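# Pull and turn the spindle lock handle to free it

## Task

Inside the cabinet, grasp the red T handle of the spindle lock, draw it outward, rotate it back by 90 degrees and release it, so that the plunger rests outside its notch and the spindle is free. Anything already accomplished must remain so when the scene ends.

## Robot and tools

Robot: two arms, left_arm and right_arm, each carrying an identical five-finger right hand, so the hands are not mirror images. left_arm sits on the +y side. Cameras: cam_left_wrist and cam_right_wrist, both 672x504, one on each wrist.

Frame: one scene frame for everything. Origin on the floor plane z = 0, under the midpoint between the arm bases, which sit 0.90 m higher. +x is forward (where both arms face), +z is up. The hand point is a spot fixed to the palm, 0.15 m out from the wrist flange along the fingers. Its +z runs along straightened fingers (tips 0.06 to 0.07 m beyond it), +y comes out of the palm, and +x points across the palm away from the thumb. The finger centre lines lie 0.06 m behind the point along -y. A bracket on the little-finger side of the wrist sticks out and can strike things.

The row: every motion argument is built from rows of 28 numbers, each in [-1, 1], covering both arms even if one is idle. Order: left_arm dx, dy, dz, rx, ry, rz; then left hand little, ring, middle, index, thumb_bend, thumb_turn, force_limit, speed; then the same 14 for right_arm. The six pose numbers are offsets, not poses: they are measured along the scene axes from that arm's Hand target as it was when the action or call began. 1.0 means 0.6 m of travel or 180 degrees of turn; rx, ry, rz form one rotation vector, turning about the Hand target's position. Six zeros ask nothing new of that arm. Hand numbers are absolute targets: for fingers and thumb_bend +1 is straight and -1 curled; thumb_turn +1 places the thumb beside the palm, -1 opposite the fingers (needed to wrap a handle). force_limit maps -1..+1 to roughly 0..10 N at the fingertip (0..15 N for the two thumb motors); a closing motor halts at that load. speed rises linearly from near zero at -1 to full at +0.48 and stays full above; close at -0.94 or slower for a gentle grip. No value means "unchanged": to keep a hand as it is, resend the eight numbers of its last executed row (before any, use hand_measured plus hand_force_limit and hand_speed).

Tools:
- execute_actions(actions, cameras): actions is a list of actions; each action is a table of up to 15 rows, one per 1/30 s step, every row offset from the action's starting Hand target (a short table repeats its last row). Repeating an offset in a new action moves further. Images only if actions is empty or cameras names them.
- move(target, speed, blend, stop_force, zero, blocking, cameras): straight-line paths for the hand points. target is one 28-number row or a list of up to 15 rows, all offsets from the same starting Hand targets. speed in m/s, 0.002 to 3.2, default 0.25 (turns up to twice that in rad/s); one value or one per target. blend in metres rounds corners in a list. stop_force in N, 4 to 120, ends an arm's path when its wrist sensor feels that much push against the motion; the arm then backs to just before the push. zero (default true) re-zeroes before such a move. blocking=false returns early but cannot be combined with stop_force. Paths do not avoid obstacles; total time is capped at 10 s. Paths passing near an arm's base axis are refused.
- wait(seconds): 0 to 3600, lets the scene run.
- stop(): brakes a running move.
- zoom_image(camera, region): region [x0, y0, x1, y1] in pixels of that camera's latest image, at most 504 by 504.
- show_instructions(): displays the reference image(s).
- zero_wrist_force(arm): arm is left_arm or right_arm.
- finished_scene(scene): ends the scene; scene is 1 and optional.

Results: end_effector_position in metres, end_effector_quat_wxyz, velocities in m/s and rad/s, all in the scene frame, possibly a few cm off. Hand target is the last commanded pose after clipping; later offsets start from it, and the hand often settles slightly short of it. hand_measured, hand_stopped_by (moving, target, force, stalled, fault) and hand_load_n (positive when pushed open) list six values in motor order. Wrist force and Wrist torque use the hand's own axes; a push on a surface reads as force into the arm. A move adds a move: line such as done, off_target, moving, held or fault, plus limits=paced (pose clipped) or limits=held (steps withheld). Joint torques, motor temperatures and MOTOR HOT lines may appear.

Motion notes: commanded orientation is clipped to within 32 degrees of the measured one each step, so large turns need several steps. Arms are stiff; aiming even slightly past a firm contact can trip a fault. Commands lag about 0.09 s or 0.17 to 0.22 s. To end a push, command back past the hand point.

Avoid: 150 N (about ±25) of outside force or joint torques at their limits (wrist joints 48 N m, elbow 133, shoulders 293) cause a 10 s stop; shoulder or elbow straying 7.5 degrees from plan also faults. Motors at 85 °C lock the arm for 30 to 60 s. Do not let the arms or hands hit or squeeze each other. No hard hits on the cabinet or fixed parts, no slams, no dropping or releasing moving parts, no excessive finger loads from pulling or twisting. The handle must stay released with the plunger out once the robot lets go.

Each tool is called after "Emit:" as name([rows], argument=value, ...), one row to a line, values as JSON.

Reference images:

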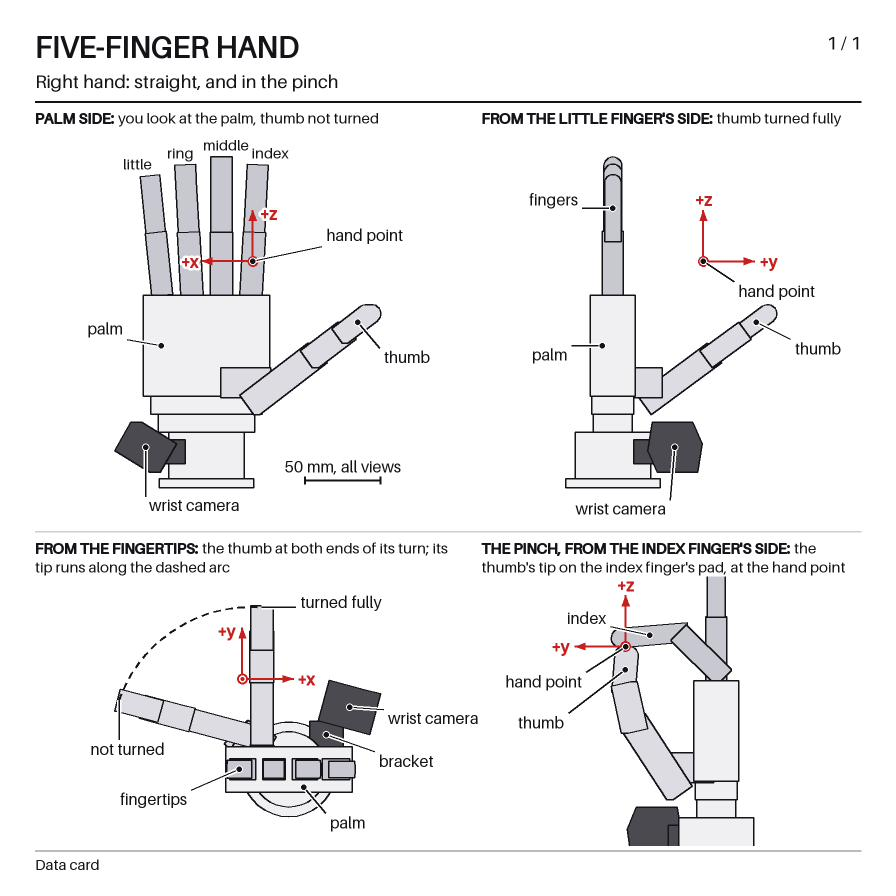

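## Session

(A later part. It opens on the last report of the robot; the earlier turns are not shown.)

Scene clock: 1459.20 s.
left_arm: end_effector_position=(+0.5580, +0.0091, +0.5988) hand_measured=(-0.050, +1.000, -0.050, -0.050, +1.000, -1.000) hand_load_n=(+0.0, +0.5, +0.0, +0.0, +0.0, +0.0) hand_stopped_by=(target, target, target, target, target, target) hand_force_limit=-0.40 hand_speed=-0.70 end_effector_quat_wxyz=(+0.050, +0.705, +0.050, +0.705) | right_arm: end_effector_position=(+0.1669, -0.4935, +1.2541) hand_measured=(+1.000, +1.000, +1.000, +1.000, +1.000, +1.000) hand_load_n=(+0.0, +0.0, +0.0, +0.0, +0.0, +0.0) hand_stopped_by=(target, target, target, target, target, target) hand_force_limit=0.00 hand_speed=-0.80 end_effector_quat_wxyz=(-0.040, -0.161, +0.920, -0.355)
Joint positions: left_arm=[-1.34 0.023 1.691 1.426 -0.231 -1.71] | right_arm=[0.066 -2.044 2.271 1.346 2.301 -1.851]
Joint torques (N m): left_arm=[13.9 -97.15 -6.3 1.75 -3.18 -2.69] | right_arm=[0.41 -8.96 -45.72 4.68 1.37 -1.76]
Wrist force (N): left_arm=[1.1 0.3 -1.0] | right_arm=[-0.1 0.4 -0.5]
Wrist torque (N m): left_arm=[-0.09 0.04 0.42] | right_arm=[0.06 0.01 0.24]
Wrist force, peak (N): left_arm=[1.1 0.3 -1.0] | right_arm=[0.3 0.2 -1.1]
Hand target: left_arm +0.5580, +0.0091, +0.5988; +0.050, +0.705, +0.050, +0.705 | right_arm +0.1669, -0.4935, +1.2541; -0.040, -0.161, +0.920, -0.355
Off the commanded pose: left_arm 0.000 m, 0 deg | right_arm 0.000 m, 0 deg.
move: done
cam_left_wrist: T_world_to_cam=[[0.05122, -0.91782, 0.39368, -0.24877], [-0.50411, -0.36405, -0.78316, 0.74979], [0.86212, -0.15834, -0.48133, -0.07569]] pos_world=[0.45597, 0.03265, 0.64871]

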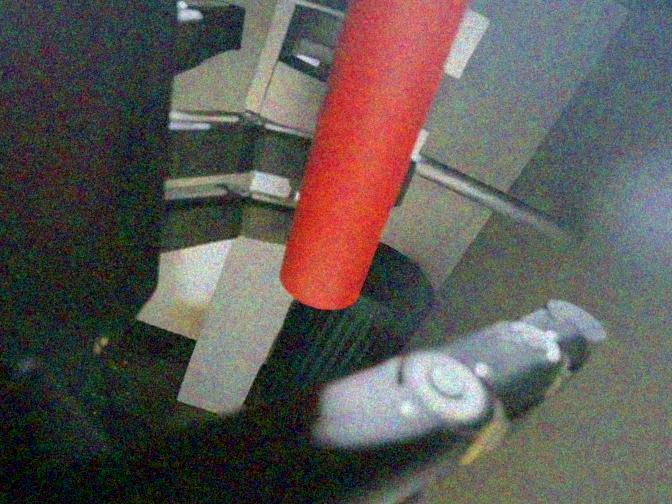

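Emit:
move(target=[0,0,0,0,0,0,-0.4,1,-0.4,-0.4,1,-1,-0.2,-0.8, 0,0,0,0,0,0,1,1,1,1,1,1,0,-0.8], cameras=[])

Emit:
move(target=[0,0,0,0,0,0,-0.4,1,-0.4,-0.4,-0.2,-1,-0.5,-0.85, 0,0,0,0,0,0,1,1,1,1,1,1,0,-0.8], cameras=["cam_left_wrist"])

Scene clock: 1471.47 s.
left_arm: end_effector_position=(+0.5580, +0.0092, +0.5988) hand_measured=(-0.214, +1.000, -0.214, -0.214, +1.000, -1.000) hand_load_n=(+4.0, +0.0, +6.5, +6.0, +0.0, +0.5) hand_stopped_by=(force, target, force, force, target, target) hand_force_limit=-0.20 hand_speed=-0.80 end_effector_quat_wxyz=(+0.050, +0.705, +0.050, +0.705) | right_arm: end_effector_position=(+0.1669, -0.4935, +1.2541) hand_measured=(+1.000, +1.000, +1.000, +1.000, +1.000, +1.000) hand_load_n=(+0.0, +0.0, +0.0, +0.0, +0.0, +0.0) hand_stopped_by=(target, target, target, target, target, target) hand_force_limit=0.00 hand_speed=-0.80 end_effector_quat_wxyz=(-0.040, -0.161, +0.920, -0.355)
Joint positions: left_arm=[-1.34 0.023 1.691 1.426 -0.231 -1.71] | right_arm=[0.066 -2.044 2.271 1.346 2.301 -1.851]
Joint torques (N m): left_arm=[2.47 -93.38 -3.4 1.04 -1.7 -2.71] | right_arm=[1.57 -9.25 -46.85 4.96 1.24 -1.44]
Wrist force (N): left_arm=[0.8 0.8 13.8] | right_arm=[0.4 0.3 -0.8]
Wrist torque (N m): left_arm=[-0.20 -0.26 0.40] | right_arm=[0.06 -0.06 0.27]
Wrist force, peak (N): left_arm=[0.7 0.8 15.1] | right_arm=[0.0 0.4 -1.3]
Hand target: left_arm +0.5580, +0.0091, +0.5988; +0.050, +0.705, +0.050, +0.705 | right_arm +0.1669, -0.4935, +1.2541; -0.040, -0.161, +0.920, -0.355
Off the commanded pose: left_arm 0.000 m, 0 deg | right_arm 0.000 m, 0 deg.
move: done

Scene clock: 1475.47 s.
left_arm: end_effector_position=(+0.5580, +0.0091, +0.5988) hand_measured=(-0.214, +1.000, -0.214, -0.214, +0.200, -1.000) hand_load_n=(+4.0, +0.0, +6.5, +6.0, +4.0, +0.0) hand_stopped_by=(force, target, force, force, force, target) hand_force_limit=-0.50 hand_speed=-0.85 end_effector_quat_wxyz=(+0.050, +0.705, +0.050, +0.705) | right_arm: end_effector_position=(+0.1669, -0.4935, +1.2541) hand_measured=(+1.000, +1.000, +1.000, +1.000, +1.000, +1.000) hand_load_n=(+0.0, +0.0, +0.0, +0.0, +0.0, +0.0) hand_stopped_by=(target, target, target, target, target, target) hand_force_limit=0.00 hand_speed=-0.80 end_effector_quat_wxyz=(-0.040, -0.161, +0.920, -0.355)
Joint positions: left_arm=[-1.34 0.023 1.691 1.426 -0.231 -1.71] | right_arm=[0.066 -2.044 2.271 1.346 2.301 -1.851]
Joint torques (N m): left_arm=[-21.71 -72.09 0.76 0.22 -0.65 -2.54] | right_arm=[1.52 -7.73 -45.39 4.9 1.05 -1.66]
Wrist force (N): left_arm=[1.0 1.0 13.2] | right_arm=[0.4 0.5 -0.8]
Wrist torque (N m): left_arm=[-0.14 -0.27 0.39] | right_arm=[0.09 -0.05 0.27]
Wrist force, peak (N): left_arm=[0.8 0.0 14.6] | right_arm=[0.4 -0.4 -1.2]
Hand target: left_arm +0.5580, +0.0091, +0.5988; +0.050, +0.705, +0.050, +0.705 | right_arm +0.1669, -0.4935, +1.2541; -0.040, -0.161, +0.920, -0.355
Off the commanded pose: left_arm 0.000 m, 0 deg | right_arm 0.000 m, 0 deg.
move: done
cam_left_wrist: T_world_to_cam=[[0.05122, -0.91782, 0.39368, -0.24877], [-0.50411, -0.36405, -0.78316, 0.74979], [0.86212, -0.15834, -0.48133, -0.07569]] pos_world=[0.45597, 0.03265, 0.64871]

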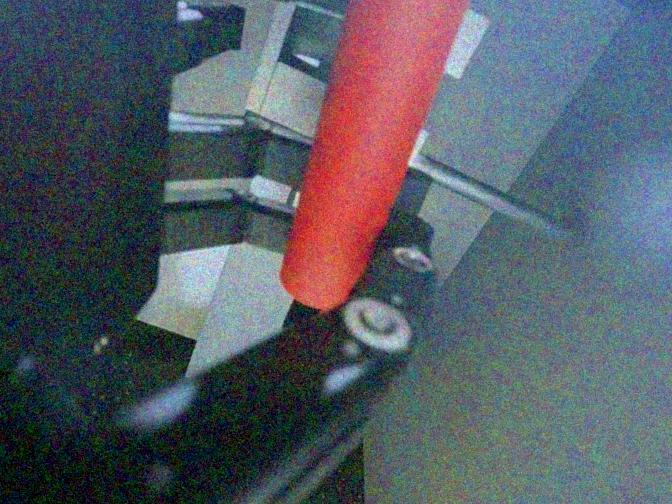

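Emit:
move(target=[-0.0467,0,0,0,0,0,-0.4,1,-0.4,-0.4,-0.2,-1,-0.5,-0.85, 0,0,0,0,0,0,1,1,1,1,1,1,0,-0.8], speed=0.02, stop_force=30, cameras=["cam_left_wrist"])

Emit:
zoom_image(camera="cam_left_wrist", region=[220, 0, 520, 300])

Scene clock: 1483.47 s.
left_arm: end_effector_position=(+0.5299, +0.0091, +0.5988) hand_measured=(-0.214, +1.000, -0.212, -0.214, +0.200, -1.000) hand_load_n=(+9.0, +0.0, +14.0, +12.5, +2.5, +0.5) hand_stopped_by=(force, target, force, force, force, target) hand_force_limit=-0.50 hand_speed=-0.85 end_effector_quat_wxyz=(+0.050, +0.705, +0.050, +0.705) | right_arm: end_effector_position=(+0.1669, -0.4935, +1.2541) hand_measured=(+1.000, +1.000, +1.000, +1.000, +1.000, +1.000) hand_load_n=(+0.0, -0.5, +0.0, +0.0, +0.0, +0.0) hand_stopped_by=(target, target, target, target, target, target) hand_force_limit=0.00 hand_speed=-0.80 end_effector_quat_wxyz=(-0.040, -0.161, +0.920, -0.355)
Joint positions: left_arm=[-1.393 0.027 1.713 1.4 -0.178 -1.71] | right_arm=[0.066 -2.044 2.271 1.346 2.301 -1.851]
Joint torques (N m): left_arm=[-32.07 -62.33 25.87 -4.37 2.82 2.06] | right_arm=[2.21 -9.65 -46.36 4.8 1.41 -1.7]
Wrist force (N): left_arm=[-3.0 4.3 31.9] | right_arm=[0.3 0.1 -0.7]
Wrist torque (N m): left_arm=[-0.31 -0.76 0.43] | right_arm=[0.02 -0.06 0.25]
Wrist force, peak (N): left_arm=[-3.1 4.4 32.0] | right_arm=[0.1 0.1 -1.3]
Hand target: left_arm +0.5299, +0.0091, +0.5988; +0.050, +0.705, +0.050, +0.705 | right_arm +0.1669, -0.4935, +1.2541; -0.040, -0.161, +0.920, -0.355
Off the commanded pose: left_arm 0.000 m, 0 deg | right_arm 0.000 m, 0 deg.
move: done
cam_left_wrist: T_world_to_cam=[[0.05122, -0.91782, 0.39368, -0.24734], [-0.50411, -0.36405, -0.78316, 0.73567], [0.86212, -0.15834, -0.48133, -0.05155]] pos_world=[0.42797, 0.03265, 0.64871]

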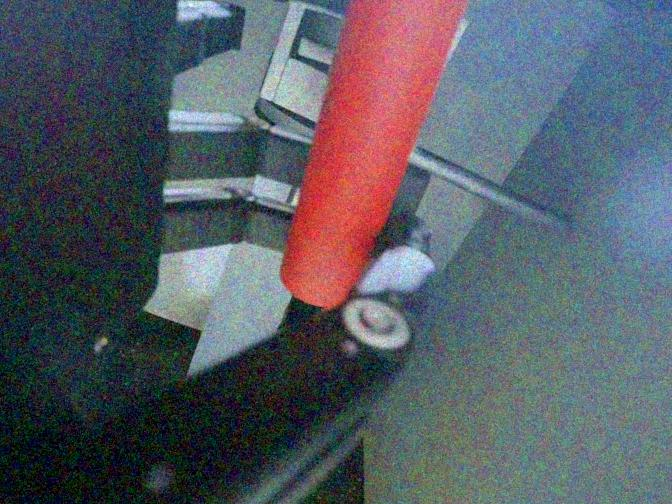

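Scaled by 1.680.

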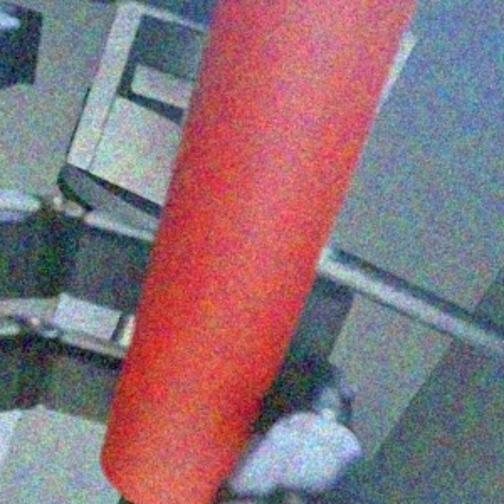

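Emit:
move(target=[0,-0.0219,0.0132,-0.1111,0,0,-0.4,1,-0.4,-0.4,-0.2,-1,-0.5,-0.85, 0,0,0,0,0,0,1,1,1,1,1,1,0,-0.8], speed=0.08, cameras=["cam_left_wrist"])

Scene clock: 1498.30 s.
left_arm: end_effector_position=(+0.5299, -0.0040, +0.6067) hand_measured=(-0.214, +1.000, -0.212, -0.214, +0.200, -1.000) hand_load_n=(+8.5, +0.0, +13.5, +12.0, +2.0, +0.5) hand_stopped_by=(force, target, force, force, force, target) hand_force_limit=-0.50 hand_speed=-0.85 end_effector_quat_wxyz=(+0.171, +0.686, +0.171, +0.686) | right_arm: end_effector_position=(+0.1669, -0.4935, +1.2541) hand_measured=(+1.000, +1.000, +1.000, +1.000, +1.000, +1.000) hand_load_n=(+0.0, +0.0, +0.0, +0.0, -0.5, +0.0) hand_stopped_by=(target, target, target, target, target, target) hand_force_limit=0.00 hand_speed=-0.80 end_effector_quat_wxyz=(-0.040, -0.161, +0.920, -0.355)
Joint positions: left_arm=[-1.396 0.049 1.674 1.416 -0.175 -2.058] | right_arm=[0.066 -2.044 2.271 1.346 2.301 -1.851]
Joint torques (N m): left_arm=[-32.07 -66.51 24.29 1.11 0.37 -3.15] | right_arm=[2.61 -7.28 -45.7 4.97 1.35 -1.87]
Wrist force (N): left_arm=[4.2 5.8 30.8] | right_arm=[0.1 0.1 -0.7]
Wrist torque (N m): left_arm=[-0.30 -0.67 0.63] | right_arm=[0.02 -0.02 0.25]
Wrist force, peak (N): left_arm=[-9.5 3.5 31.7] | right_arm=[0.3 0.2 -1.4]
Hand target: left_arm +0.5299, -0.0040, +0.6067; +0.171, +0.686, +0.171, +0.686 | right_arm +0.1669, -0.4935, +1.2541; -0.040, -0.161, +0.920, -0.355
Off the commanded pose: left_arm 0.000 m, 0 deg | right_arm 0.000 m, 0 deg.
move: done
cam_left_wrist: T_world_to_cam=[[0.05121, -0.72792, 0.68374, -0.43767], [-0.50401, -0.6099, -0.61156, 0.63194], [0.86218, -0.3133, -0.39811, -0.10097]] pos_world=[0.42797, 0.03519, 0.64553]

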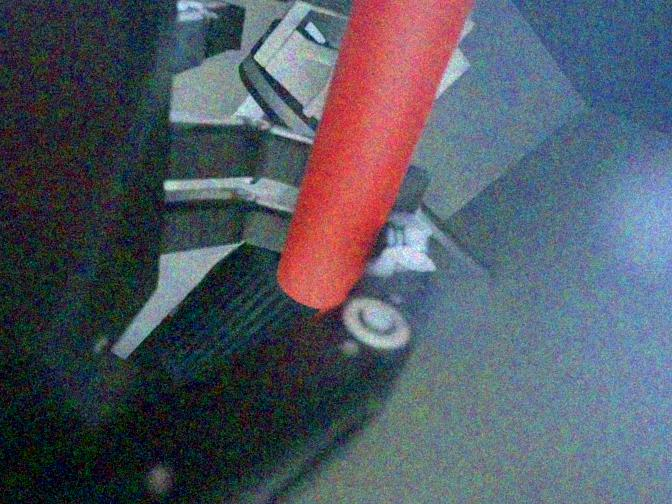

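Emit:
move([
  [0,-0.0172,0.0223,-0.1222,0,0,-0.4,1,-0.4,-0.4,-0.2,-1,-0.5,-0.85, 0,0,0,0,0,0,1,1,1,1,1,1,0,-0.8],
  [0,-0.025,0.0492,-0.2444,0,0,-0.4,1,-0.4,-0.4,-0.2,-1,-0.5,-0.85, 0,0,0,0,0,0,1,1,1,1,1,1,0,-0.8],
], speed=0.1, blend=0.002, cameras=["cam_left_wrist"])

Scene clock: 1522.87 s.
left_arm: end_effector_position=(+0.5299, -0.0190, +0.6362) hand_measured=(-0.214, +1.000, -0.212, -0.212, +0.198, -1.000) hand_load_n=(+1.0, -0.5, +9.5, +23.5, +0.0, +0.5) hand_stopped_by=(force, target, force, force, force, target) hand_force_limit=-0.50 hand_speed=-0.85 end_effector_quat_wxyz=(+0.416, +0.572, +0.416, +0.572) | right_arm: end_effector_position=(+0.1669, -0.4935, +1.2541) hand_measured=(+1.000, +1.000, +1.000, +1.000, +1.000, +1.000) hand_load_n=(+0.0, +0.0, +0.0, +0.0, +0.0, +0.0) hand_stopped_by=(target, target, target, target, target, target) hand_force_limit=0.00 hand_speed=-0.80 end_effector_quat_wxyz=(-0.040, -0.161, +0.920, -0.355)
Joint positions: left_arm=[-1.407 0.071 1.595 1.474 -0.164 -2.826] | right_arm=[0.066 -2.044 2.271 1.346 2.301 -1.851]
Joint torques (N m): left_arm=[-59.12 -142.21 9.47 0.41 -4.8 -4.47] | right_arm=[1.85 -6.94 -45.58 5.36 1.54 -1.62]
Wrist force (N): left_arm=[6.7 -58.9 53.4] | right_arm=[0.2 0.3 -0.9]
Wrist torque (N m): left_arm=[-2.23 -0.31 0.01] | right_arm=[0.07 -0.02 0.26]
Wrist force, peak (N): left_arm=[6.7 -58.9 53.4] | right_arm=[0.4 0.7 -1.0]
Hand target: left_arm +0.5299, -0.0190, +0.6362; +0.416, +0.572, +0.416, +0.572 | right_arm +0.1669, -0.4935, +1.2541; -0.040, -0.161, +0.920, -0.355
Off the commanded pose: left_arm 0.000 m, 0 deg | right_arm 0.000 m, 0 deg.
move: done
cam_left_wrist: T_world_to_cam=[[0.05104, -0.04878, 0.9975, -0.65538], [-0.50412, -0.86348, -0.01643, 0.25743], [0.86212, -0.50203, -0.06866, -0.30709]] pos_world=[0.42797, 0.03615, 0.63689]

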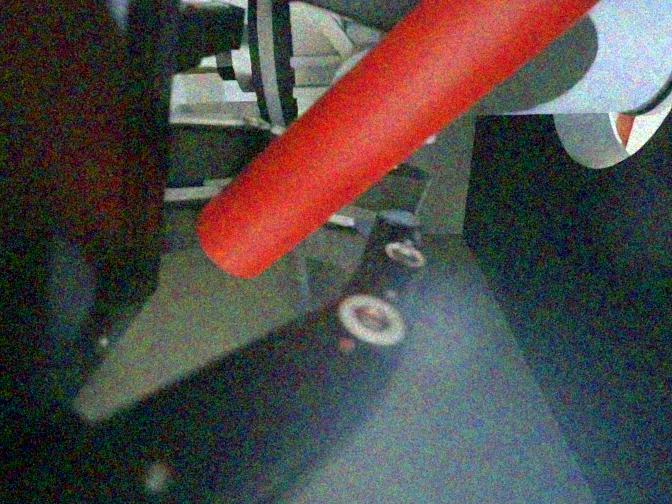

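Emit:
move(target=[0,0.0078,-0.0268,0.1222,0,0,-0.4,1,-0.4,-0.4,-0.2,-1,-0.5,-0.85, 0,0,0,0,0,0,1,1,1,1,1,1,0,-0.8], speed=0.1, cameras=["cam_left_wrist"])

Emit:
zoom_image(camera="cam_left_wrist", region=[200, 0, 600, 300])

Scene clock: 1536.23 s.
left_arm: end_effector_position=(+0.5299, -0.0143, +0.6202) hand_measured=(-0.214, +1.000, -0.212, -0.212, +0.198, -1.000) hand_load_n=(+5.5, +0.0, +13.0, +6.5, +0.0, +0.0) hand_stopped_by=(force, target, force, force, force, target) hand_force_limit=-0.50 hand_speed=-0.85 end_effector_quat_wxyz=(+0.299, +0.641, +0.299, +0.641) | right_arm: end_effector_position=(+0.1669, -0.4935, +1.2541) hand_measured=(+1.000, +1.000, +1.000, +1.000, +1.000, +1.000) hand_load_n=(+0.0, +0.0, +0.0, +0.0, +0.0, +0.0) hand_stopped_by=(target, target, target, target, target, target) hand_force_limit=0.00 hand_speed=-0.80 end_effector_quat_wxyz=(-0.040, -0.161, +0.920, -0.355)
Joint positions: left_arm=[-1.401 0.065 1.632 1.444 -0.17 -2.443] | right_arm=[0.066 -2.044 2.271 1.346 2.301 -1.851]
Joint torques (N m): left_arm=[-5.79 -65.2 -7.83 -1.96 -6.24 2.43] | right_arm=[3.1 -6.14 -46.66 4.8 1.39 -1.56]
Wrist force (N): left_arm=[12.6 -0.9 29.9] | right_arm=[-0.1 -0.1 -0.7]
Wrist torque (N m): left_arm=[-0.61 -0.95 0.27] | right_arm=[-0.02 0.02 0.22]
Wrist force, peak (N): left_arm=[6.2 -60.5 54.3] | right_arm=[0.1 0.2 -1.5]
Hand target: left_arm +0.5299, -0.0143, +0.6202; +0.299, +0.641, +0.299, +0.641 | right_arm +0.1669, -0.4935, +1.2541; -0.040, -0.161, +0.920, -0.355
Off the commanded pose: left_arm 0.000 m, 0 deg | right_arm 0.000 m, 0 deg.
move: done
cam_left_wrist: T_world_to_cam=[[0.05143, -0.41867, 0.90668, -0.58839], [-0.50413, -0.7946, -0.33832, 0.46187], [0.86209, -0.43969, -0.25193, -0.19124]] pos_world=[0.42797, 0.03658, 0.64157]

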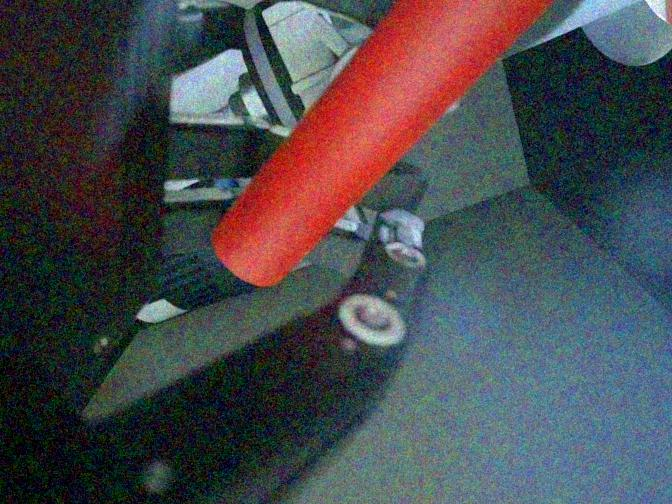

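Scaled by 1.260.

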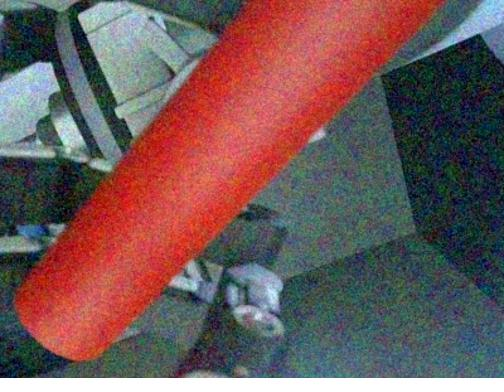

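Emit:
move(target=[0,0.0172,-0.0223,0.1222,0,0,-0.4,1,-0.4,-0.4,-0.2,-1,-0.5,-0.85, 0,0,0,0,0,0,1,1,1,1,1,1,0,-0.8], speed=0.1, cameras=["cam_left_wrist"])

Scene clock: 1624.63 s.
left_arm: end_effector_position=(+0.5300, -0.0040, +0.6068) hand_measured=(-0.214, +1.000, -0.212, -0.212, +0.198, -1.000) hand_load_n=(+6.5, +0.0, +13.0, +6.5, +0.0, +0.0) hand_stopped_by=(force, target, force, force, force, target) hand_force_limit=-0.50 hand_speed=-0.85 end_effector_quat_wxyz=(+0.171, +0.686, +0.171, +0.686) | right_arm: end_effector_position=(+0.1669, -0.4935, +1.2541) hand_measured=(+1.000, +1.000, +1.000, +1.000, +1.000, +1.000) hand_load_n=(+0.0, +0.0, +0.0, +0.0, +0.0, +0.0) hand_stopped_by=(target, target, target, target, target, target) hand_force_limit=0.00 hand_speed=-0.80 end_effector_quat_wxyz=(-0.040, -0.161, +0.920, -0.355)
Joint positions: left_arm=[-1.396 0.049 1.675 1.417 -0.175 -2.059] | right_arm=[0.066 -2.044 2.271 1.346 2.301 -1.851]
Joint torques (N m): left_arm=[-6.42 -63.94 -7.31 -1.95 -5.53 2.55] | right_arm=[3.01 -9.32 -44.87 5.12 1.52 -1.65]
Wrist force (N): left_arm=[11.9 -3.2 29.4] | right_arm=[-0.1 0.4 -0.7]
Wrist torque (N m): left_arm=[-0.53 -1.04 0.28] | right_arm=[0.07 0.02 0.25]
Wrist force, peak (N): left_arm=[12.1 4.3 31.4] | right_arm=[0.2 0.7 -1.1]
Hand target: left_arm +0.5299, -0.0040, +0.6068; +0.171, +0.686, +0.171, +0.686 | right_arm +0.1669, -0.4935, +1.2541; -0.040, -0.161, +0.920, -0.355
Off the commanded pose: left_arm 0.000 m, 0 deg | right_arm 0.000 m, 0 deg.
move: done
cam_left_wrist: T_world_to_cam=[[0.05134, -0.72776, 0.68391, -0.43805], [-0.50414, -0.61004, -0.6113, 0.63191], [0.86209, -0.31341, -0.39821, -0.10082]] pos_world=[0.42797, 0.03509, 0.64573]

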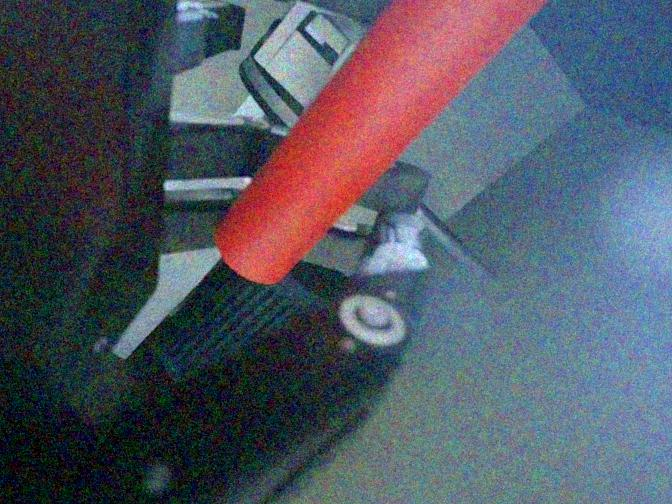

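Emit:
move(target=[0,0.0219,-0.0132,0.1111,0,0,-0.4,1,-0.4,-0.4,-0.2,-1,-0.5,-0.85, 0,0,0,0,0,0,1,1,1,1,1,1,0,-0.8], speed=0.08, cameras=["cam_left_wrist"])

Scene clock: 1639.57 s.
left_arm: end_effector_position=(+0.5299, +0.0091, +0.5989) hand_measured=(-0.214, +1.000, -0.212, -0.212, +0.198, -1.000) hand_load_n=(+9.0, +0.0, +13.0, +10.0, +0.0, +0.0) hand_stopped_by=(force, target, force, force, force, target) hand_force_limit=-0.50 hand_speed=-0.85 end_effector_quat_wxyz=(+0.050, +0.705, +0.050, +0.705) | right_arm: end_effector_position=(+0.1669, -0.4935, +1.2541) hand_measured=(+1.000, +1.000, +1.000, +1.000, +1.000, +1.000) hand_load_n=(+0.0, +0.0, +0.0, +0.0, +0.0, +0.0) hand_stopped_by=(target, target, target, target, target, target) hand_force_limit=0.00 hand_speed=-0.80 end_effector_quat_wxyz=(-0.040, -0.161, +0.920, -0.355)
Joint positions: left_arm=[-1.393 0.027 1.714 1.4 -0.178 -1.71] | right_arm=[0.066 -2.044 2.271 1.346 2.301 -1.851]
Joint torques (N m): left_arm=[-2.98 -82.38 -1.46 -3.64 -2.57 2.61] | right_arm=[3.5 -7.53 -46.76 5.28 1.61 -1.64]
Wrist force (N): left_arm=[4.8 3.9 30.7] | right_arm=[0.1 0.3 -0.8]
Wrist torque (N m): left_arm=[-0.31 -1.29 0.38] | right_arm=[0.06 -0.02 0.25]
Wrist force, peak (N): left_arm=[12.2 2.1 31.2] | right_arm=[-0.1 0.4 -1.2]
Hand target: left_arm +0.5299, +0.0091, +0.5989; +0.050, +0.705, +0.050, +0.705 | right_arm +0.1669, -0.4935, +1.2541; -0.040, -0.161, +0.920, -0.355
Off the commanded pose: left_arm 0.000 m, 0 deg | right_arm 0.000 m, 0 deg.
move: done
cam_left_wrist: T_world_to_cam=[[0.05127, -0.91781, 0.39369, -0.24741], [-0.50418, -0.36407, -0.78311, 0.73575], [0.86208, -0.15834, -0.4814, -0.05144]] pos_world=[0.42797, 0.03265, 0.64881]

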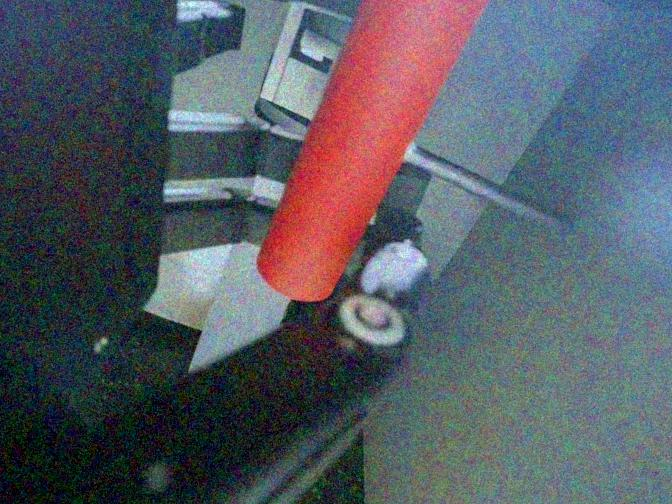

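Emit:
move(target=[-0.02,0,0,0,0,0,-0.4,1,-0.4,-0.4,-0.2,-1,-0.5,-0.85, 0,0,0,0,0,0,1,1,1,1,1,1,0,-0.8], speed=0.01, stop_force=12, cameras=["cam_left_wrist"])

Scene clock: 1646.10 s.
left_arm: end_effector_position=(+0.5179, +0.0091, +0.5989) hand_measured=(-0.214, +1.000, -0.212, -0.212, +0.198, -1.000) hand_load_n=(+11.0, +0.0, +15.0, +12.5, +0.0, +0.0) hand_stopped_by=(force, target, force, force, force, target) hand_force_limit=-0.50 hand_speed=-0.85 end_effector_quat_wxyz=(+0.050, +0.705, +0.050, +0.705) | right_arm: end_effector_position=(+0.1669, -0.4935, +1.2541) hand_measured=(+1.000, +1.000, +1.000, +1.000, +1.000, +1.000) hand_load_n=(+0.0, +0.0, +0.0, +0.0, +0.0, +0.0) hand_stopped_by=(target, target, target, target, target, target) hand_force_limit=0.00 hand_speed=-0.80 end_effector_quat_wxyz=(-0.040, -0.161, +0.920, -0.355)
Joint positions: left_arm=[-1.416 0.028 1.722 1.389 -0.155 -1.709] | right_arm=[0.066 -2.044 2.271 1.346 2.301 -1.851]
Joint torques (N m): left_arm=[-34.64 -60.65 25.74 -3.81 2.22 2.12] | right_arm=[3.48 -6.24 -45.62 5.7 1.78 -1.37]
Wrist force (N): left_arm=[3.9 4.3 37.1] | right_arm=[0.2 0.0 -0.9]
Wrist torque (N m): left_arm=[-0.34 -1.46 0.41] | right_arm=[0.02 -0.02 0.25]
Wrist force, peak (N): left_arm=[4.0 4.1 37.5] | right_arm=[0.0 0.0 -1.3]
Hand target: left_arm +0.5179, +0.0091, +0.5989; +0.050, +0.705, +0.050, +0.705 | right_arm +0.1669, -0.4935, +1.2541; -0.040, -0.161, +0.920, -0.355
Off the commanded pose: left_arm 0.000 m, 0 deg | right_arm 0.000 m, 0 deg.
move: done
cam_left_wrist: T_world_to_cam=[[0.05122, -0.91782, 0.39368, -0.24676], [-0.50411, -0.36405, -0.78316, 0.7297], [0.86212, -0.15834, -0.48133, -0.04116]] pos_world=[0.41597, 0.03265, 0.64881]

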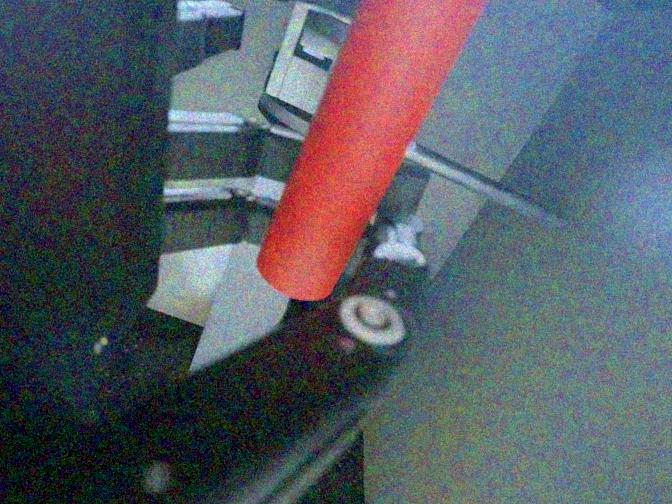

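Emit:
zoom_image(camera="cam_left_wrist", region=[230, 0, 380, 130])

Scaled by 3.360.

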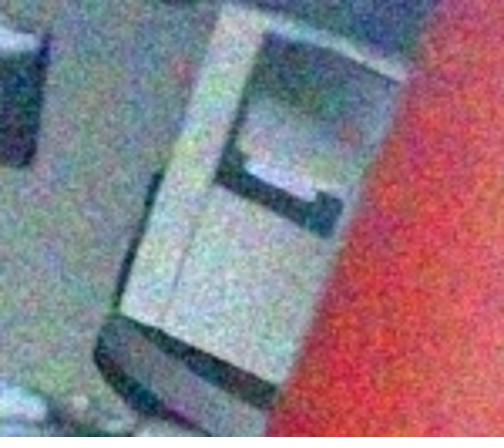

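Emit:
move(target=[0,-0.0219,0.0132,-0.1111,0,0,-0.4,1,-0.4,-0.4,-0.2,-1,-0.5,-0.85, 0,0,0,0,0,0,1,1,1,1,1,1,0,-0.8], speed=0.08, cameras=["cam_left_wrist"])

Emit:
move(target=[0,-0.0098,0.01,-0.0611,0,0,-0.4,1,-0.4,-0.4,-0.2,-1,-0.5,-0.85, 0,0,0,0,0,0,1,1,1,1,1,1,0,-0.8], speed=0.08, cameras=["cam_left_wrist"])

Scene clock: 1690.13 s.
left_arm: end_effector_position=(+0.5179, -0.0040, +0.6067) hand_measured=(-0.214, +1.000, -0.212, -0.212, +0.198, -1.000) hand_load_n=(+10.5, +0.0, +15.0, +12.5, +0.0, +0.0) hand_stopped_by=(force, target, force, force, force, target) hand_force_limit=-0.50 hand_speed=-0.85 end_effector_quat_wxyz=(+0.171, +0.686, +0.171, +0.686) | right_arm: end_effector_position=(+0.1669, -0.4935, +1.2541) hand_measured=(+1.000, +1.000, +1.000, +1.000, +1.000, +1.000) hand_load_n=(+0.0, +0.0, +0.0, -0.5, -0.5, +0.0) hand_stopped_by=(target, target, target, target, target, target) hand_force_limit=0.00 hand_speed=-0.80 end_effector_quat_wxyz=(-0.040, -0.161, +0.920, -0.355)
Joint positions: left_arm=[-1.419 0.051 1.683 1.405 -0.152 -2.057] | right_arm=[0.066 -2.044 2.271 1.346 2.301 -1.851]
Joint torques (N m): left_arm=[-35.74 -71.51 22.8 1.46 -1.33 -2.85] | right_arm=[3.09 -8 -44.9 5.89 2 -1.46]
Wrist force (N): left_arm=[7.8 3.6 36.0] | right_arm=[0.1 0.0 -0.4]
Wrist torque (N m): left_arm=[-0.34 -1.36 0.75] | right_arm=[-0.01 -0.03 0.24]
Wrist force, peak (N): left_arm=[2.8 7.7 37.3] | right_arm=[0.6 0.2 -1.2]
Hand target: left_arm +0.5179, -0.0040, +0.6068; +0.171, +0.686, +0.171, +0.686 | right_arm +0.1669, -0.4935, +1.2541; -0.040, -0.161, +0.920, -0.355
Off the commanded pose: left_arm 0.000 m, 0 deg | right_arm 0.000 m, 0 deg.
move: done
cam_left_wrist: T_world_to_cam=[[0.05115, -0.7279, 0.68377, -0.43712], [-0.50395, -0.60991, -0.61158, 0.62595], [0.86221, -0.31331, -0.39802, -0.09066]] pos_world=[0.41597, 0.03519, 0.64563]

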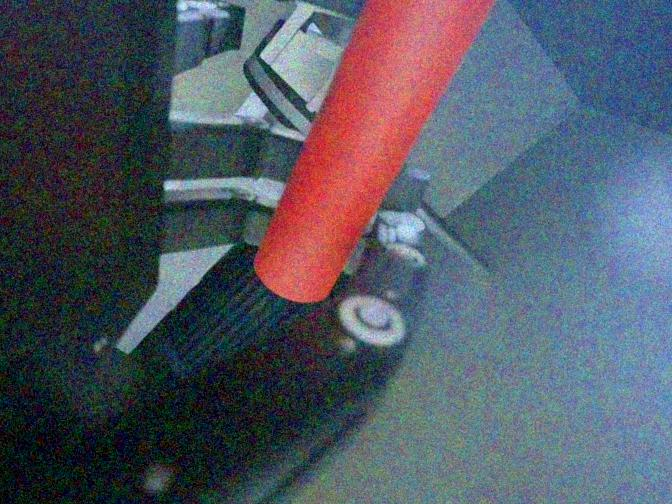

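Scene clock: 1691.93 s.
left_arm: end_effector_position=(+0.5179, -0.0099, +0.6127) hand_measured=(-0.214, +1.000, -0.212, -0.212, +0.198, -1.000) hand_load_n=(+10.5, +0.0, +15.0, +12.5, +0.0, +0.0) hand_stopped_by=(force, target, force, force, force, target) hand_force_limit=-0.50 hand_speed=-0.85 end_effector_quat_wxyz=(+0.236, +0.666, +0.236, +0.667) | right_arm: end_effector_position=(+0.1669, -0.4935, +1.2541) hand_measured=(+1.000, +1.000, +1.000, +1.000, +1.000, +1.000) hand_load_n=(+0.0, +0.0, +0.0, +0.0, +0.0, +0.0) hand_stopped_by=(target, target, target, target, target, target) hand_force_limit=0.00 hand_speed=-0.80 end_effector_quat_wxyz=(-0.040, -0.161, +0.920, -0.355)
Joint positions: left_arm=[-1.421 0.06 1.661 1.417 -0.15 -2.249] | right_arm=[0.066 -2.044 2.271 1.346 2.301 -1.851]
Joint torques (N m): left_arm=[-33.1 -83.71 26 0.26 1.14 -3.47] | right_arm=[3.45 -7.02 -47.12 5.51 1.99 -1.72]
Wrist force (N): left_arm=[-0.9 6.0 36.9] | right_arm=[0.2 -0.2 -0.7]
Wrist torque (N m): left_arm=[-0.33 -1.39 0.73] | right_arm=[-0.02 -0.03 0.24]
Wrist force, peak (N): left_arm=[-5.3 2.1 37.6] | right_arm=[0.5 0.1 -1.1]
Hand target: left_arm +0.5179, -0.0099, +0.6128; +0.236, +0.666, +0.236, +0.667 | right_arm +0.1669, -0.4935, +1.2541; -0.040, -0.161, +0.920, -0.355
Off the commanded pose: left_arm 0.000 m, 0 deg | right_arm 0.000 m, 0 deg.
move: done
cam_left_wrist: T_world_to_cam=[[0.05109, -0.58416, 0.81003, -0.5214], [-0.50403, -0.7153, -0.48405, 0.54685], [0.86217, -0.38355, -0.33098, -0.13188]] pos_world=[0.41597, 0.036, 0.6434]

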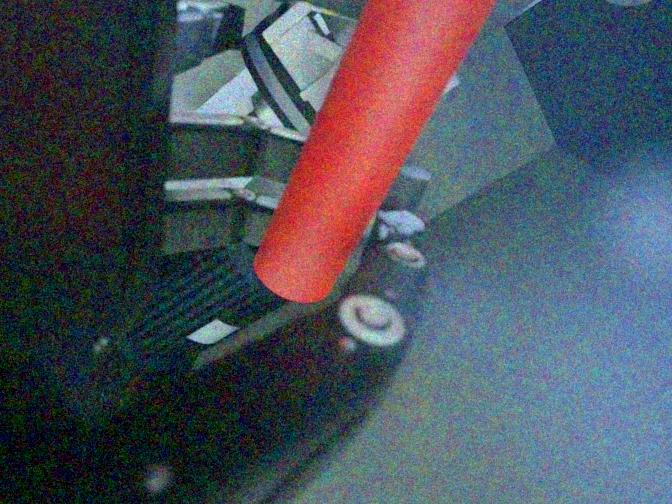

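Emit:
move(target=[0,-0.0073,0.0123,-0.0611,0,0,-0.4,1,-0.4,-0.4,-0.2,-1,-0.5,-0.85, 0,0,0,0,0,0,1,1,1,1,1,1,0,-0.8], speed=0.08, cameras=["cam_left_wrist"])

Scene clock: 1700.10 s.
left_arm: end_effector_position=(+0.5179, -0.0142, +0.6201) hand_measured=(-0.214, +1.000, -0.212, -0.212, +0.198, -1.000) hand_load_n=(+10.5, +0.0, +15.0, +13.0, +0.0, +0.0) hand_stopped_by=(force, target, force, force, force, target) hand_force_limit=-0.50 hand_speed=-0.85 end_effector_quat_wxyz=(+0.299, +0.641, +0.299, +0.641) | right_arm: end_effector_position=(+0.1669, -0.4935, +1.2541) hand_measured=(+1.000, +1.000, +1.000, +1.000, +1.000, +1.000) hand_load_n=(+0.0, +0.0, +0.0, +0.0, +0.0, +0.0) hand_stopped_by=(target, target, target, target, target, target) hand_force_limit=0.00 hand_speed=-0.80 end_effector_quat_wxyz=(-0.040, -0.161, +0.920, -0.355)
Joint positions: left_arm=[-1.423 0.066 1.641 1.432 -0.148 -2.441] | right_arm=[0.066 -2.044 2.271 1.346 2.301 -1.851]
Joint torques (N m): left_arm=[-32.74 -93.15 25.96 -0.84 2.47 -3.15] | right_arm=[6.03 -7.05 -45.87 5.87 1.62 -1.67]
Wrist force (N): left_arm=[-4.9 1.9 37.0] | right_arm=[0.1 0.2 -1.1]
Wrist torque (N m): left_arm=[-0.39 -1.42 0.52] | right_arm=[0.06 -0.02 0.25]
Wrist force, peak (N): left_arm=[-0.8 6.6 37.3] | right_arm=[0.2 0.1 -1.5]
Hand target: left_arm +0.5179, -0.0143, +0.6202; +0.299, +0.641, +0.299, +0.641 | right_arm +0.1669, -0.4935, +1.2541; -0.040, -0.161, +0.920, -0.355
Off the commanded pose: left_arm 0.000 m, 0 deg | right_arm 0.000 m, 0 deg.
move: done
cam_left_wrist: T_world_to_cam=[[0.05107, -0.41891, 0.90659, -0.58743], [-0.50405, -0.79449, -0.33871, 0.45608], [0.86216, -0.43966, -0.25172, -0.18104]] pos_world=[0.41597, 0.03668, 0.64146]

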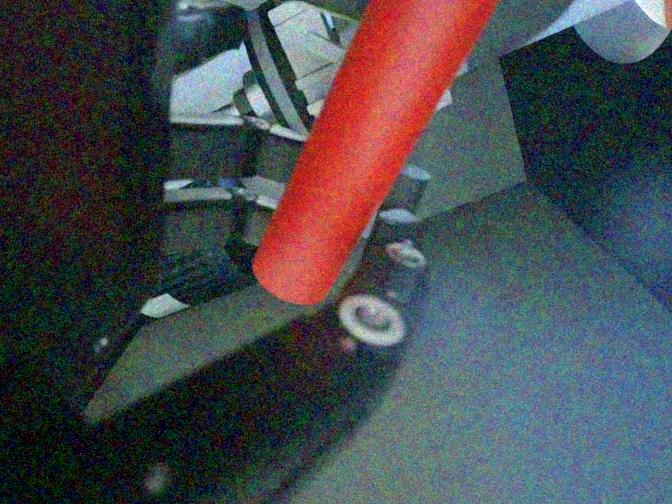

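Emit:
move(target=[0,-0.0053,0.0128,-0.0611,0,0,-0.4,1,-0.4,-0.4,-0.2,-1,-0.5,-0.85, 0,0,0,0,0,0,1,1,1,1,1,1,0,-0.8], speed=0.08, cameras=["cam_left_wrist"])

Scene clock: 1707.20 s.
left_arm: end_effector_position=(+0.5179, -0.0174, +0.6278) hand_measured=(-0.214, +1.000, -0.212, -0.212, +0.198, -1.000) hand_load_n=(+10.0, +0.0, +15.0, +13.0, +0.0, +0.0) hand_stopped_by=(force, target, force, force, force, target) hand_force_limit=-0.50 hand_speed=-0.85 end_effector_quat_wxyz=(+0.359, +0.609, +0.359, +0.609) | right_arm: end_effector_position=(+0.1669, -0.4935, +1.2541) hand_measured=(+1.000, +1.000, +1.000, +1.000, +1.000, +1.000) hand_load_n=(+0.0, +0.0, +0.0, +0.0, +0.0, -0.5) hand_stopped_by=(target, target, target, target, target, target) hand_force_limit=0.00 hand_speed=-0.80 end_effector_quat_wxyz=(-0.040, -0.161, +0.920, -0.355)
Joint positions: left_arm=[-1.426 0.071 1.62 1.448 -0.145 -2.633] | right_arm=[0.066 -2.044 2.271 1.346 2.301 -1.851]
Joint torques (N m): left_arm=[-34.23 -92.9 24.38 -0.12 3.17 -3.01] | right_arm=[4.67 -7.01 -45.75 6.05 2.15 -1.44]
Wrist force (N): left_arm=[-2.4 3.2 37.3] | right_arm=[0.5 0.1 -0.9]
Wrist torque (N m): left_arm=[-0.34 -1.37 0.52] | right_arm=[0.04 -0.08 0.27]
Wrist force, peak (N): left_arm=[-1.6 4.8 37.7] | right_arm=[0.3 0.0 -1.2]
Hand target: left_arm +0.5179, -0.0175, +0.6278; +0.359, +0.609, +0.359, +0.609 | right_arm +0.1669, -0.4935, +1.2541; -0.040, -0.161, +0.920, -0.355
Off the commanded pose: left_arm 0.000 m, 0 deg | right_arm 0.000 m, 0 deg.
move: done
cam_left_wrist: T_world_to_cam=[[0.05104, -0.23822, 0.96987, -0.63227], [-0.50408, -0.8445, -0.1809, 0.35615], [0.86215, -0.47966, -0.16318, -0.23682]] pos_world=[0.41597, 0.03656, 0.639]

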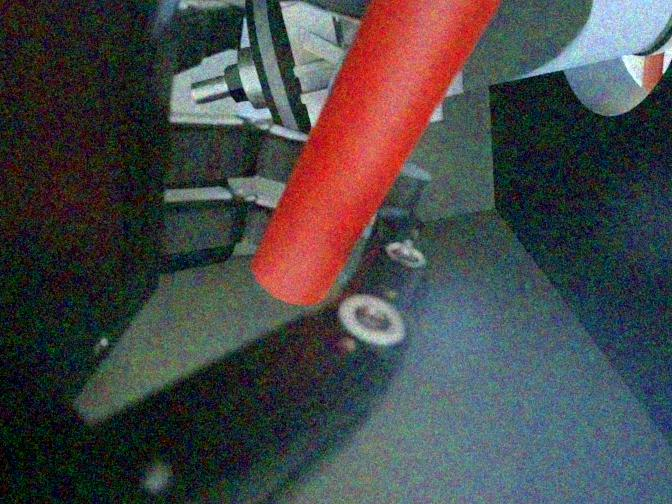

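Emit:
move([
  [0,-0.0027,0.014,-0.0611,0,0,-0.4,1,-0.4,-0.4,-0.2,-1,-0.5,-0.85, 0,0,0,0,0,0,1,1,1,1,1,1,0,-0.8],
  [0,-0.0022,0.0307,-0.1333,0,0,-0.4,1,-0.4,-0.4,-0.2,-1,-0.5,-0.85, 0,0,0,0,0,0,1,1,1,1,1,1,0,-0.8],
], speed=0.08, blend=0.002, cameras=["cam_left_wrist"])

Scene clock: 1726.90 s.
left_arm: end_effector_position=(+0.5179, -0.0188, +0.6462) hand_measured=(-0.214, +1.000, -0.212, -0.212, +0.198, -1.000) hand_load_n=(+10.0, +0.0, +15.0, +13.5, +0.0, +0.0) hand_stopped_by=(force, target, force, force, force, target) hand_force_limit=-0.50 hand_speed=-0.85 end_effector_quat_wxyz=(+0.478, +0.521, +0.478, +0.521) | right_arm: end_effector_position=(+0.1669, -0.4935, +1.2541) hand_measured=(+1.000, +1.000, +1.000, +1.000, +1.000, +1.000) hand_load_n=(+0.0, +0.0, +0.0, +0.0, +0.0, +0.0) hand_stopped_by=(target, target, target, target, target, target) hand_force_limit=0.00 hand_speed=-0.80 end_effector_quat_wxyz=(-0.040, -0.161, +0.920, -0.355)
Joint positions: left_arm=[-1.431 0.069 1.586 1.484 -0.139 -3.052] | right_arm=[0.066 -2.044 2.271 1.346 2.301 -1.851]
Joint torques (N m): left_arm=[-33.74 -99.13 20.89 -0.07 3.92 -3.14] | right_arm=[4.99 -7.29 -45.84 5.8 1.84 -1.66]
Wrist force (N): left_arm=[-0.3 -6.1 36.7] | right_arm=[0.3 0.3 -1.0]
Wrist torque (N m): left_arm=[-0.38 -1.27 0.03] | right_arm=[0.07 -0.05 0.26]
Wrist force, peak (N): left_arm=[-7.8 -0.3 37.6] | right_arm=[0.3 0.3 -1.4]
Hand target: left_arm +0.5179, -0.0188, +0.6463; +0.478, +0.521, +0.478, +0.521 | right_arm +0.1669, -0.4935, +1.2541; -0.040, -0.161, +0.920, -0.355
Off the commanded pose: left_arm 0.000 m, 0 deg | right_arm 0.000 m, 0 deg.
move: done
cam_left_wrist: T_world_to_cam=[[0.05106, 0.17685, 0.98291, -0.65113], [-0.50412, -0.84504, 0.17823, 0.12631], [0.86212, -0.50461, 0.04601, -0.37008]] pos_world=[0.41597, 0.03514, 0.63452]

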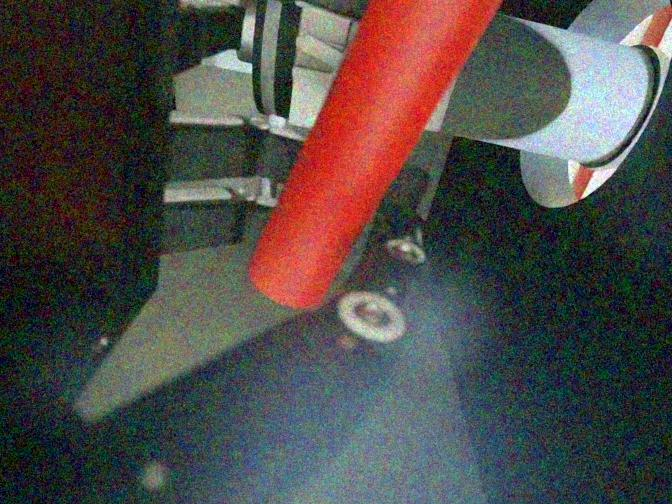

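Emit:
move(target=[0,0.0069,0.0218,-0.1,0,0,-0.4,1,-0.4,-0.4,-0.2,-1,-0.5,-0.85, 0,0,0,0,0,0,1,1,1,1,1,1,0,-0.8], speed=0.06, cameras=["cam_left_wrist"])

Emit:
zoom_image(camera="cam_left_wrist", region=[220, 0, 520, 300])

Scene clock: 1738.30 s.
left_arm: end_effector_position=(+0.5179, -0.0146, +0.6593) hand_measured=(-0.214, +1.000, -0.212, -0.212, +0.198, -1.000) hand_load_n=(+10.0, +0.0, +15.0, +12.5, +0.0, +0.0) hand_stopped_by=(force, target, force, force, force, target) hand_force_limit=-0.50 hand_speed=-0.85 end_effector_quat_wxyz=(+0.553, +0.440, +0.553, +0.440) | right_arm: end_effector_position=(+0.1669, -0.4935, +1.2541) hand_measured=(+1.000, +1.000, +1.000, +1.000, +1.000, +1.000) hand_load_n=(+0.0, +0.0, +0.0, +0.0, +0.0, +0.0) hand_stopped_by=(target, target, target, target, target, target) hand_force_limit=0.00 hand_speed=-0.80 end_effector_quat_wxyz=(-0.040, -0.161, +0.920, -0.355)
Joint positions: left_arm=[-1.435 0.059 1.571 1.509 -0.136 -3.367] | right_arm=[0.066 -2.044 2.271 1.346 2.301 -1.851]
Joint torques (N m): left_arm=[-36.07 -102.76 17.94 0.75 2.32 -2.62] | right_arm=[2.74 -8.53 -46.16 5.54 2.1 -1.8]
Wrist force (N): left_arm=[7.2 -5.3 36.9] | right_arm=[0.3 -0.2 -0.9]
Wrist torque (N m): left_arm=[-0.43 -1.26 0.24] | right_arm=[-0.01 -0.05 0.25]
Wrist force, peak (N): left_arm=[7.2 -5.3 36.9] | right_arm=[-0.1 0.0 -1.4]
Hand target: left_arm +0.5179, -0.0146, +0.6593; +0.553, +0.440, +0.554, +0.440 | right_arm +0.1669, -0.4935, +1.2541; -0.040, -0.161, +0.920, -0.355
Off the commanded pose: left_arm 0.000 m, 0 deg | right_arm 0.000 m, 0 deg.
move: done
cam_left_wrist: T_world_to_cam=[[0.05103, 0.47186, 0.88019, -0.5927], [-0.50415, -0.74863, 0.43056, -0.03743], [0.86211, -0.46573, 0.19969, -0.46932]] pos_world=[0.41597, 0.03308, 0.63153]

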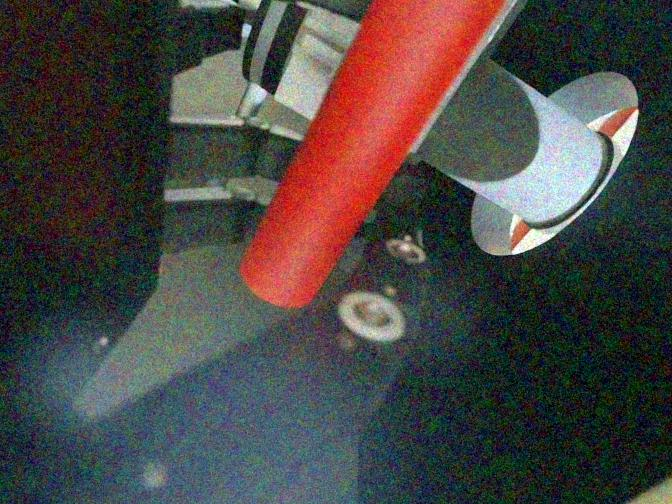

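Scaled by 1.680.

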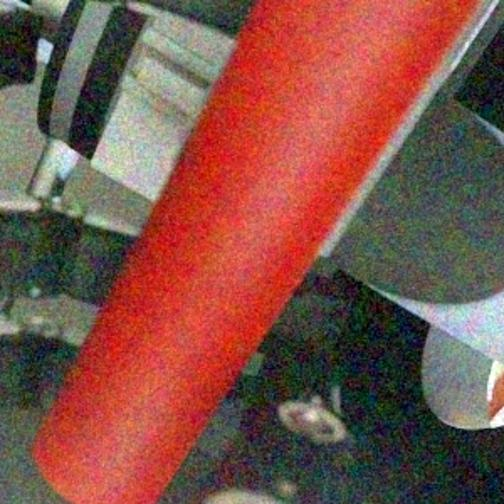

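Emit:
move(target=[0.0133,0,0,0,0,0,-0.4,1,-0.4,-0.4,-0.2,-1,-0.5,-0.85, 0,0,0,0,0,0,1,1,1,1,1,1,0,-0.8], speed=0.01, cameras=["cam_left_wrist"])

Scene clock: 1746.40 s.
left_arm: end_effector_position=(+0.5258, -0.0146, +0.6593) hand_measured=(-0.214, +1.000, -0.212, -0.212, +0.198, -1.000) hand_load_n=(+9.0, +0.0, +13.0, +11.0, +0.0, +0.0) hand_stopped_by=(force, target, force, force, force, target) hand_force_limit=-0.50 hand_speed=-0.85 end_effector_quat_wxyz=(+0.553, +0.440, +0.554, +0.440) | right_arm: end_effector_position=(+0.1669, -0.4935, +1.2541) hand_measured=(+1.000, +1.000, +1.000, +1.000, +1.000, +1.000) hand_load_n=(+0.0, +0.0, +0.0, +0.0, +0.0, +0.0) hand_stopped_by=(target, target, target, target, target, target) hand_force_limit=0.00 hand_speed=-0.80 end_effector_quat_wxyz=(-0.040, -0.161, +0.920, -0.355)
Joint positions: left_arm=[-1.421 0.059 1.566 1.516 -0.149 -3.368] | right_arm=[0.066 -2.044 2.271 1.346 2.301 -1.851]
Joint torques (N m): left_arm=[-5.91 -103.17 -8.63 0.71 -2.83 -2.87] | right_arm=[4.55 -8.19 -46.58 5.9 2.46 -1.77]
Wrist force (N): left_arm=[5.8 -5.2 32.2] | right_arm=[-0.2 0.2 -0.5]
Wrist torque (N m): left_arm=[-0.33 -1.18 0.18] | right_arm=[0.03 0.01 0.23]
Wrist force, peak (N): left_arm=[6.8 -5.4 37.1] | right_arm=[0.3 0.2 -1.4]
Hand target: left_arm +0.5259, -0.0146, +0.6593; +0.553, +0.440, +0.554, +0.440 | right_arm +0.1669, -0.4935, +1.2541; -0.040, -0.161, +0.920, -0.355
Off the commanded pose: left_arm 0.000 m, 0 deg | right_arm 0.000 m, 0 deg.
move: done
cam_left_wrist: T_world_to_cam=[[0.05122, 0.472, 0.88011, -0.59314], [-0.50411, -0.74854, 0.43077, -0.03361], [0.86212, -0.46574, 0.1996, -0.47608]] pos_world=[0.42387, 0.03308, 0.63153]

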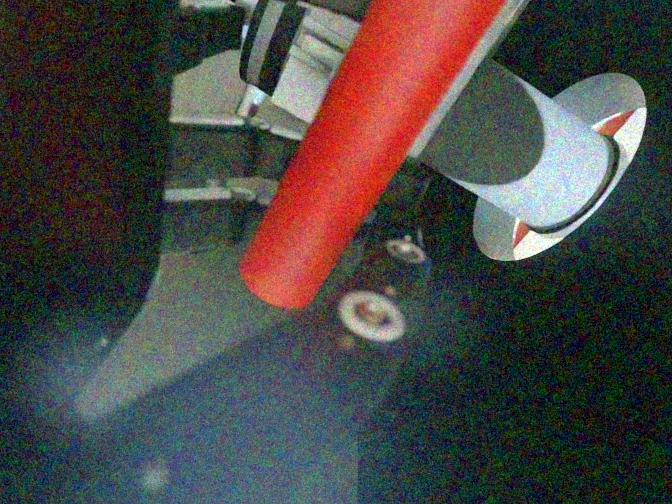

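Emit:
move(target=[0.0067,0,0,0,0,0,-0.4,1,-0.4,-0.4,-0.2,-1,-0.5,-0.85, 0,0,0,0,0,0,1,1,1,1,1,1,0,-0.8], speed=0.01, cameras=[])

Emit:
move(target=[0.0067,0,0,0,0,0,-0.4,1,-0.4,-0.4,-0.2,-1,-0.5,-0.85, 0,0,0,0,0,0,1,1,1,1,1,1,0,-0.8], speed=0.01, cameras=["cam_left_wrist"])

Scene clock: 1753.33 s.
left_arm: end_effector_position=(+0.5298, -0.0146, +0.6593) hand_measured=(-0.214, +1.000, -0.212, -0.212, +0.198, -1.000) hand_load_n=(+8.5, +0.0, +12.5, +10.5, +0.0, +0.0) hand_stopped_by=(force, target, force, force, force, target) hand_force_limit=-0.50 hand_speed=-0.85 end_effector_quat_wxyz=(+0.553, +0.440, +0.554, +0.440) | right_arm: end_effector_position=(+0.1669, -0.4935, +1.2541) hand_measured=(+1.000, +1.000, +1.000, +1.000, +1.000, +1.000) hand_load_n=(+0.0, +0.0, +0.0, +0.0, +0.0, +0.0) hand_stopped_by=(target, target, target, target, target, target) hand_force_limit=0.00 hand_speed=-0.80 end_effector_quat_wxyz=(-0.040, -0.161, +0.920, -0.355)
Joint positions: left_arm=[-1.415 0.059 1.563 1.519 -0.156 -3.369] | right_arm=[0.066 -2.044 2.271 1.346 2.301 -1.851]
Joint torques (N m): left_arm=[-4.78 -103.73 -9.52 0.93 -3.2 -2.06] | right_arm=[4.24 -6.34 -46.34 5.84 2.29 -1.83]
Wrist force (N): left_arm=[5.9 -4.9 30.3] | right_arm=[0.4 0.0 -1.0]
Wrist torque (N m): left_arm=[-0.31 -1.11 0.15] | right_arm=[0.03 -0.05 0.26]
Wrist force, peak (N): left_arm=[6.0 -5.4 32.3] | right_arm=[0.6 0.3 -1.4]
Hand target: left_arm +0.5299, -0.0146, +0.6593; +0.553, +0.440, +0.554, +0.440 | right_arm +0.1669, -0.4935, +1.2541; -0.040, -0.161, +0.920, -0.355
Off the commanded pose: left_arm 0.000 m, 0 deg | right_arm 0.000 m, 0 deg.
move: done

Scene clock: 1754.00 s.
left_arm: end_effector_position=(+0.5338, -0.0146, +0.6593) hand_measured=(-0.214, +1.000, -0.212, -0.212, +0.198, -1.000) hand_load_n=(+8.0, +0.0, +11.5, +9.5, +0.0, +0.0) hand_stopped_by=(force, target, force, force, force, target) hand_force_limit=-0.50 hand_speed=-0.85 end_effector_quat_wxyz=(+0.553, +0.440, +0.554, +0.440) | right_arm: end_effector_position=(+0.1669, -0.4935, +1.2541) hand_measured=(+1.000, +1.000, +1.000, +1.000, +1.000, +1.000) hand_load_n=(+0.0, +0.0, +0.0, +0.0, +0.0, +0.0) hand_stopped_by=(target, target, target, target, target, target) hand_force_limit=0.00 hand_speed=-0.80 end_effector_quat_wxyz=(-0.040, -0.161, +0.920, -0.355)
Joint positions: left_arm=[-1.408 0.059 1.56 1.523 -0.163 -3.369] | right_arm=[0.066 -2.044 2.271 1.346 2.301 -1.851]
Joint torques (N m): left_arm=[-5.11 -103.9 -8.68 1.04 -3.11 -2.78] | right_arm=[3.69 -7.46 -46.52 6.2 2.26 -1.52]
Wrist force (N): left_arm=[6.2 -4.6 28.6] | right_arm=[0.3 -0.2 -0.7]
Wrist torque (N m): left_arm=[-0.30 -1.10 0.17] | right_arm=[-0.02 -0.06 0.25]
Wrist force, peak (N): left_arm=[5.8 -4.6 30.4] | right_arm=[0.2 0.0 -1.1]
Hand target: left_arm +0.5340, -0.0146, +0.6593; +0.553, +0.440, +0.554, +0.440 | right_arm +0.1669, -0.4935, +1.2541; -0.040, -0.161, +0.920, -0.355
Off the commanded pose: left_arm 0.000 m, 0 deg | right_arm 0.000 m, 0 deg.
move: done
cam_left_wrist: T_world_to_cam=[[0.05115, 0.47189, 0.88017, -0.59355], [-0.50411, -0.7486, 0.43065, -0.02949], [0.86212, -0.46573, 0.19959, -0.48297]] pos_world=[0.43187, 0.03308, 0.63153]

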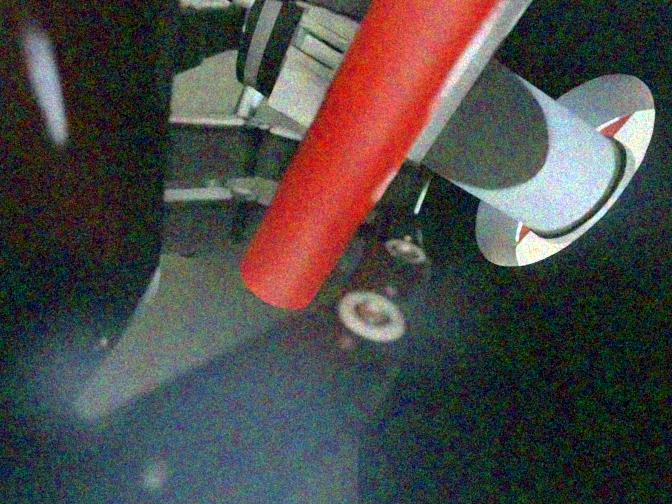

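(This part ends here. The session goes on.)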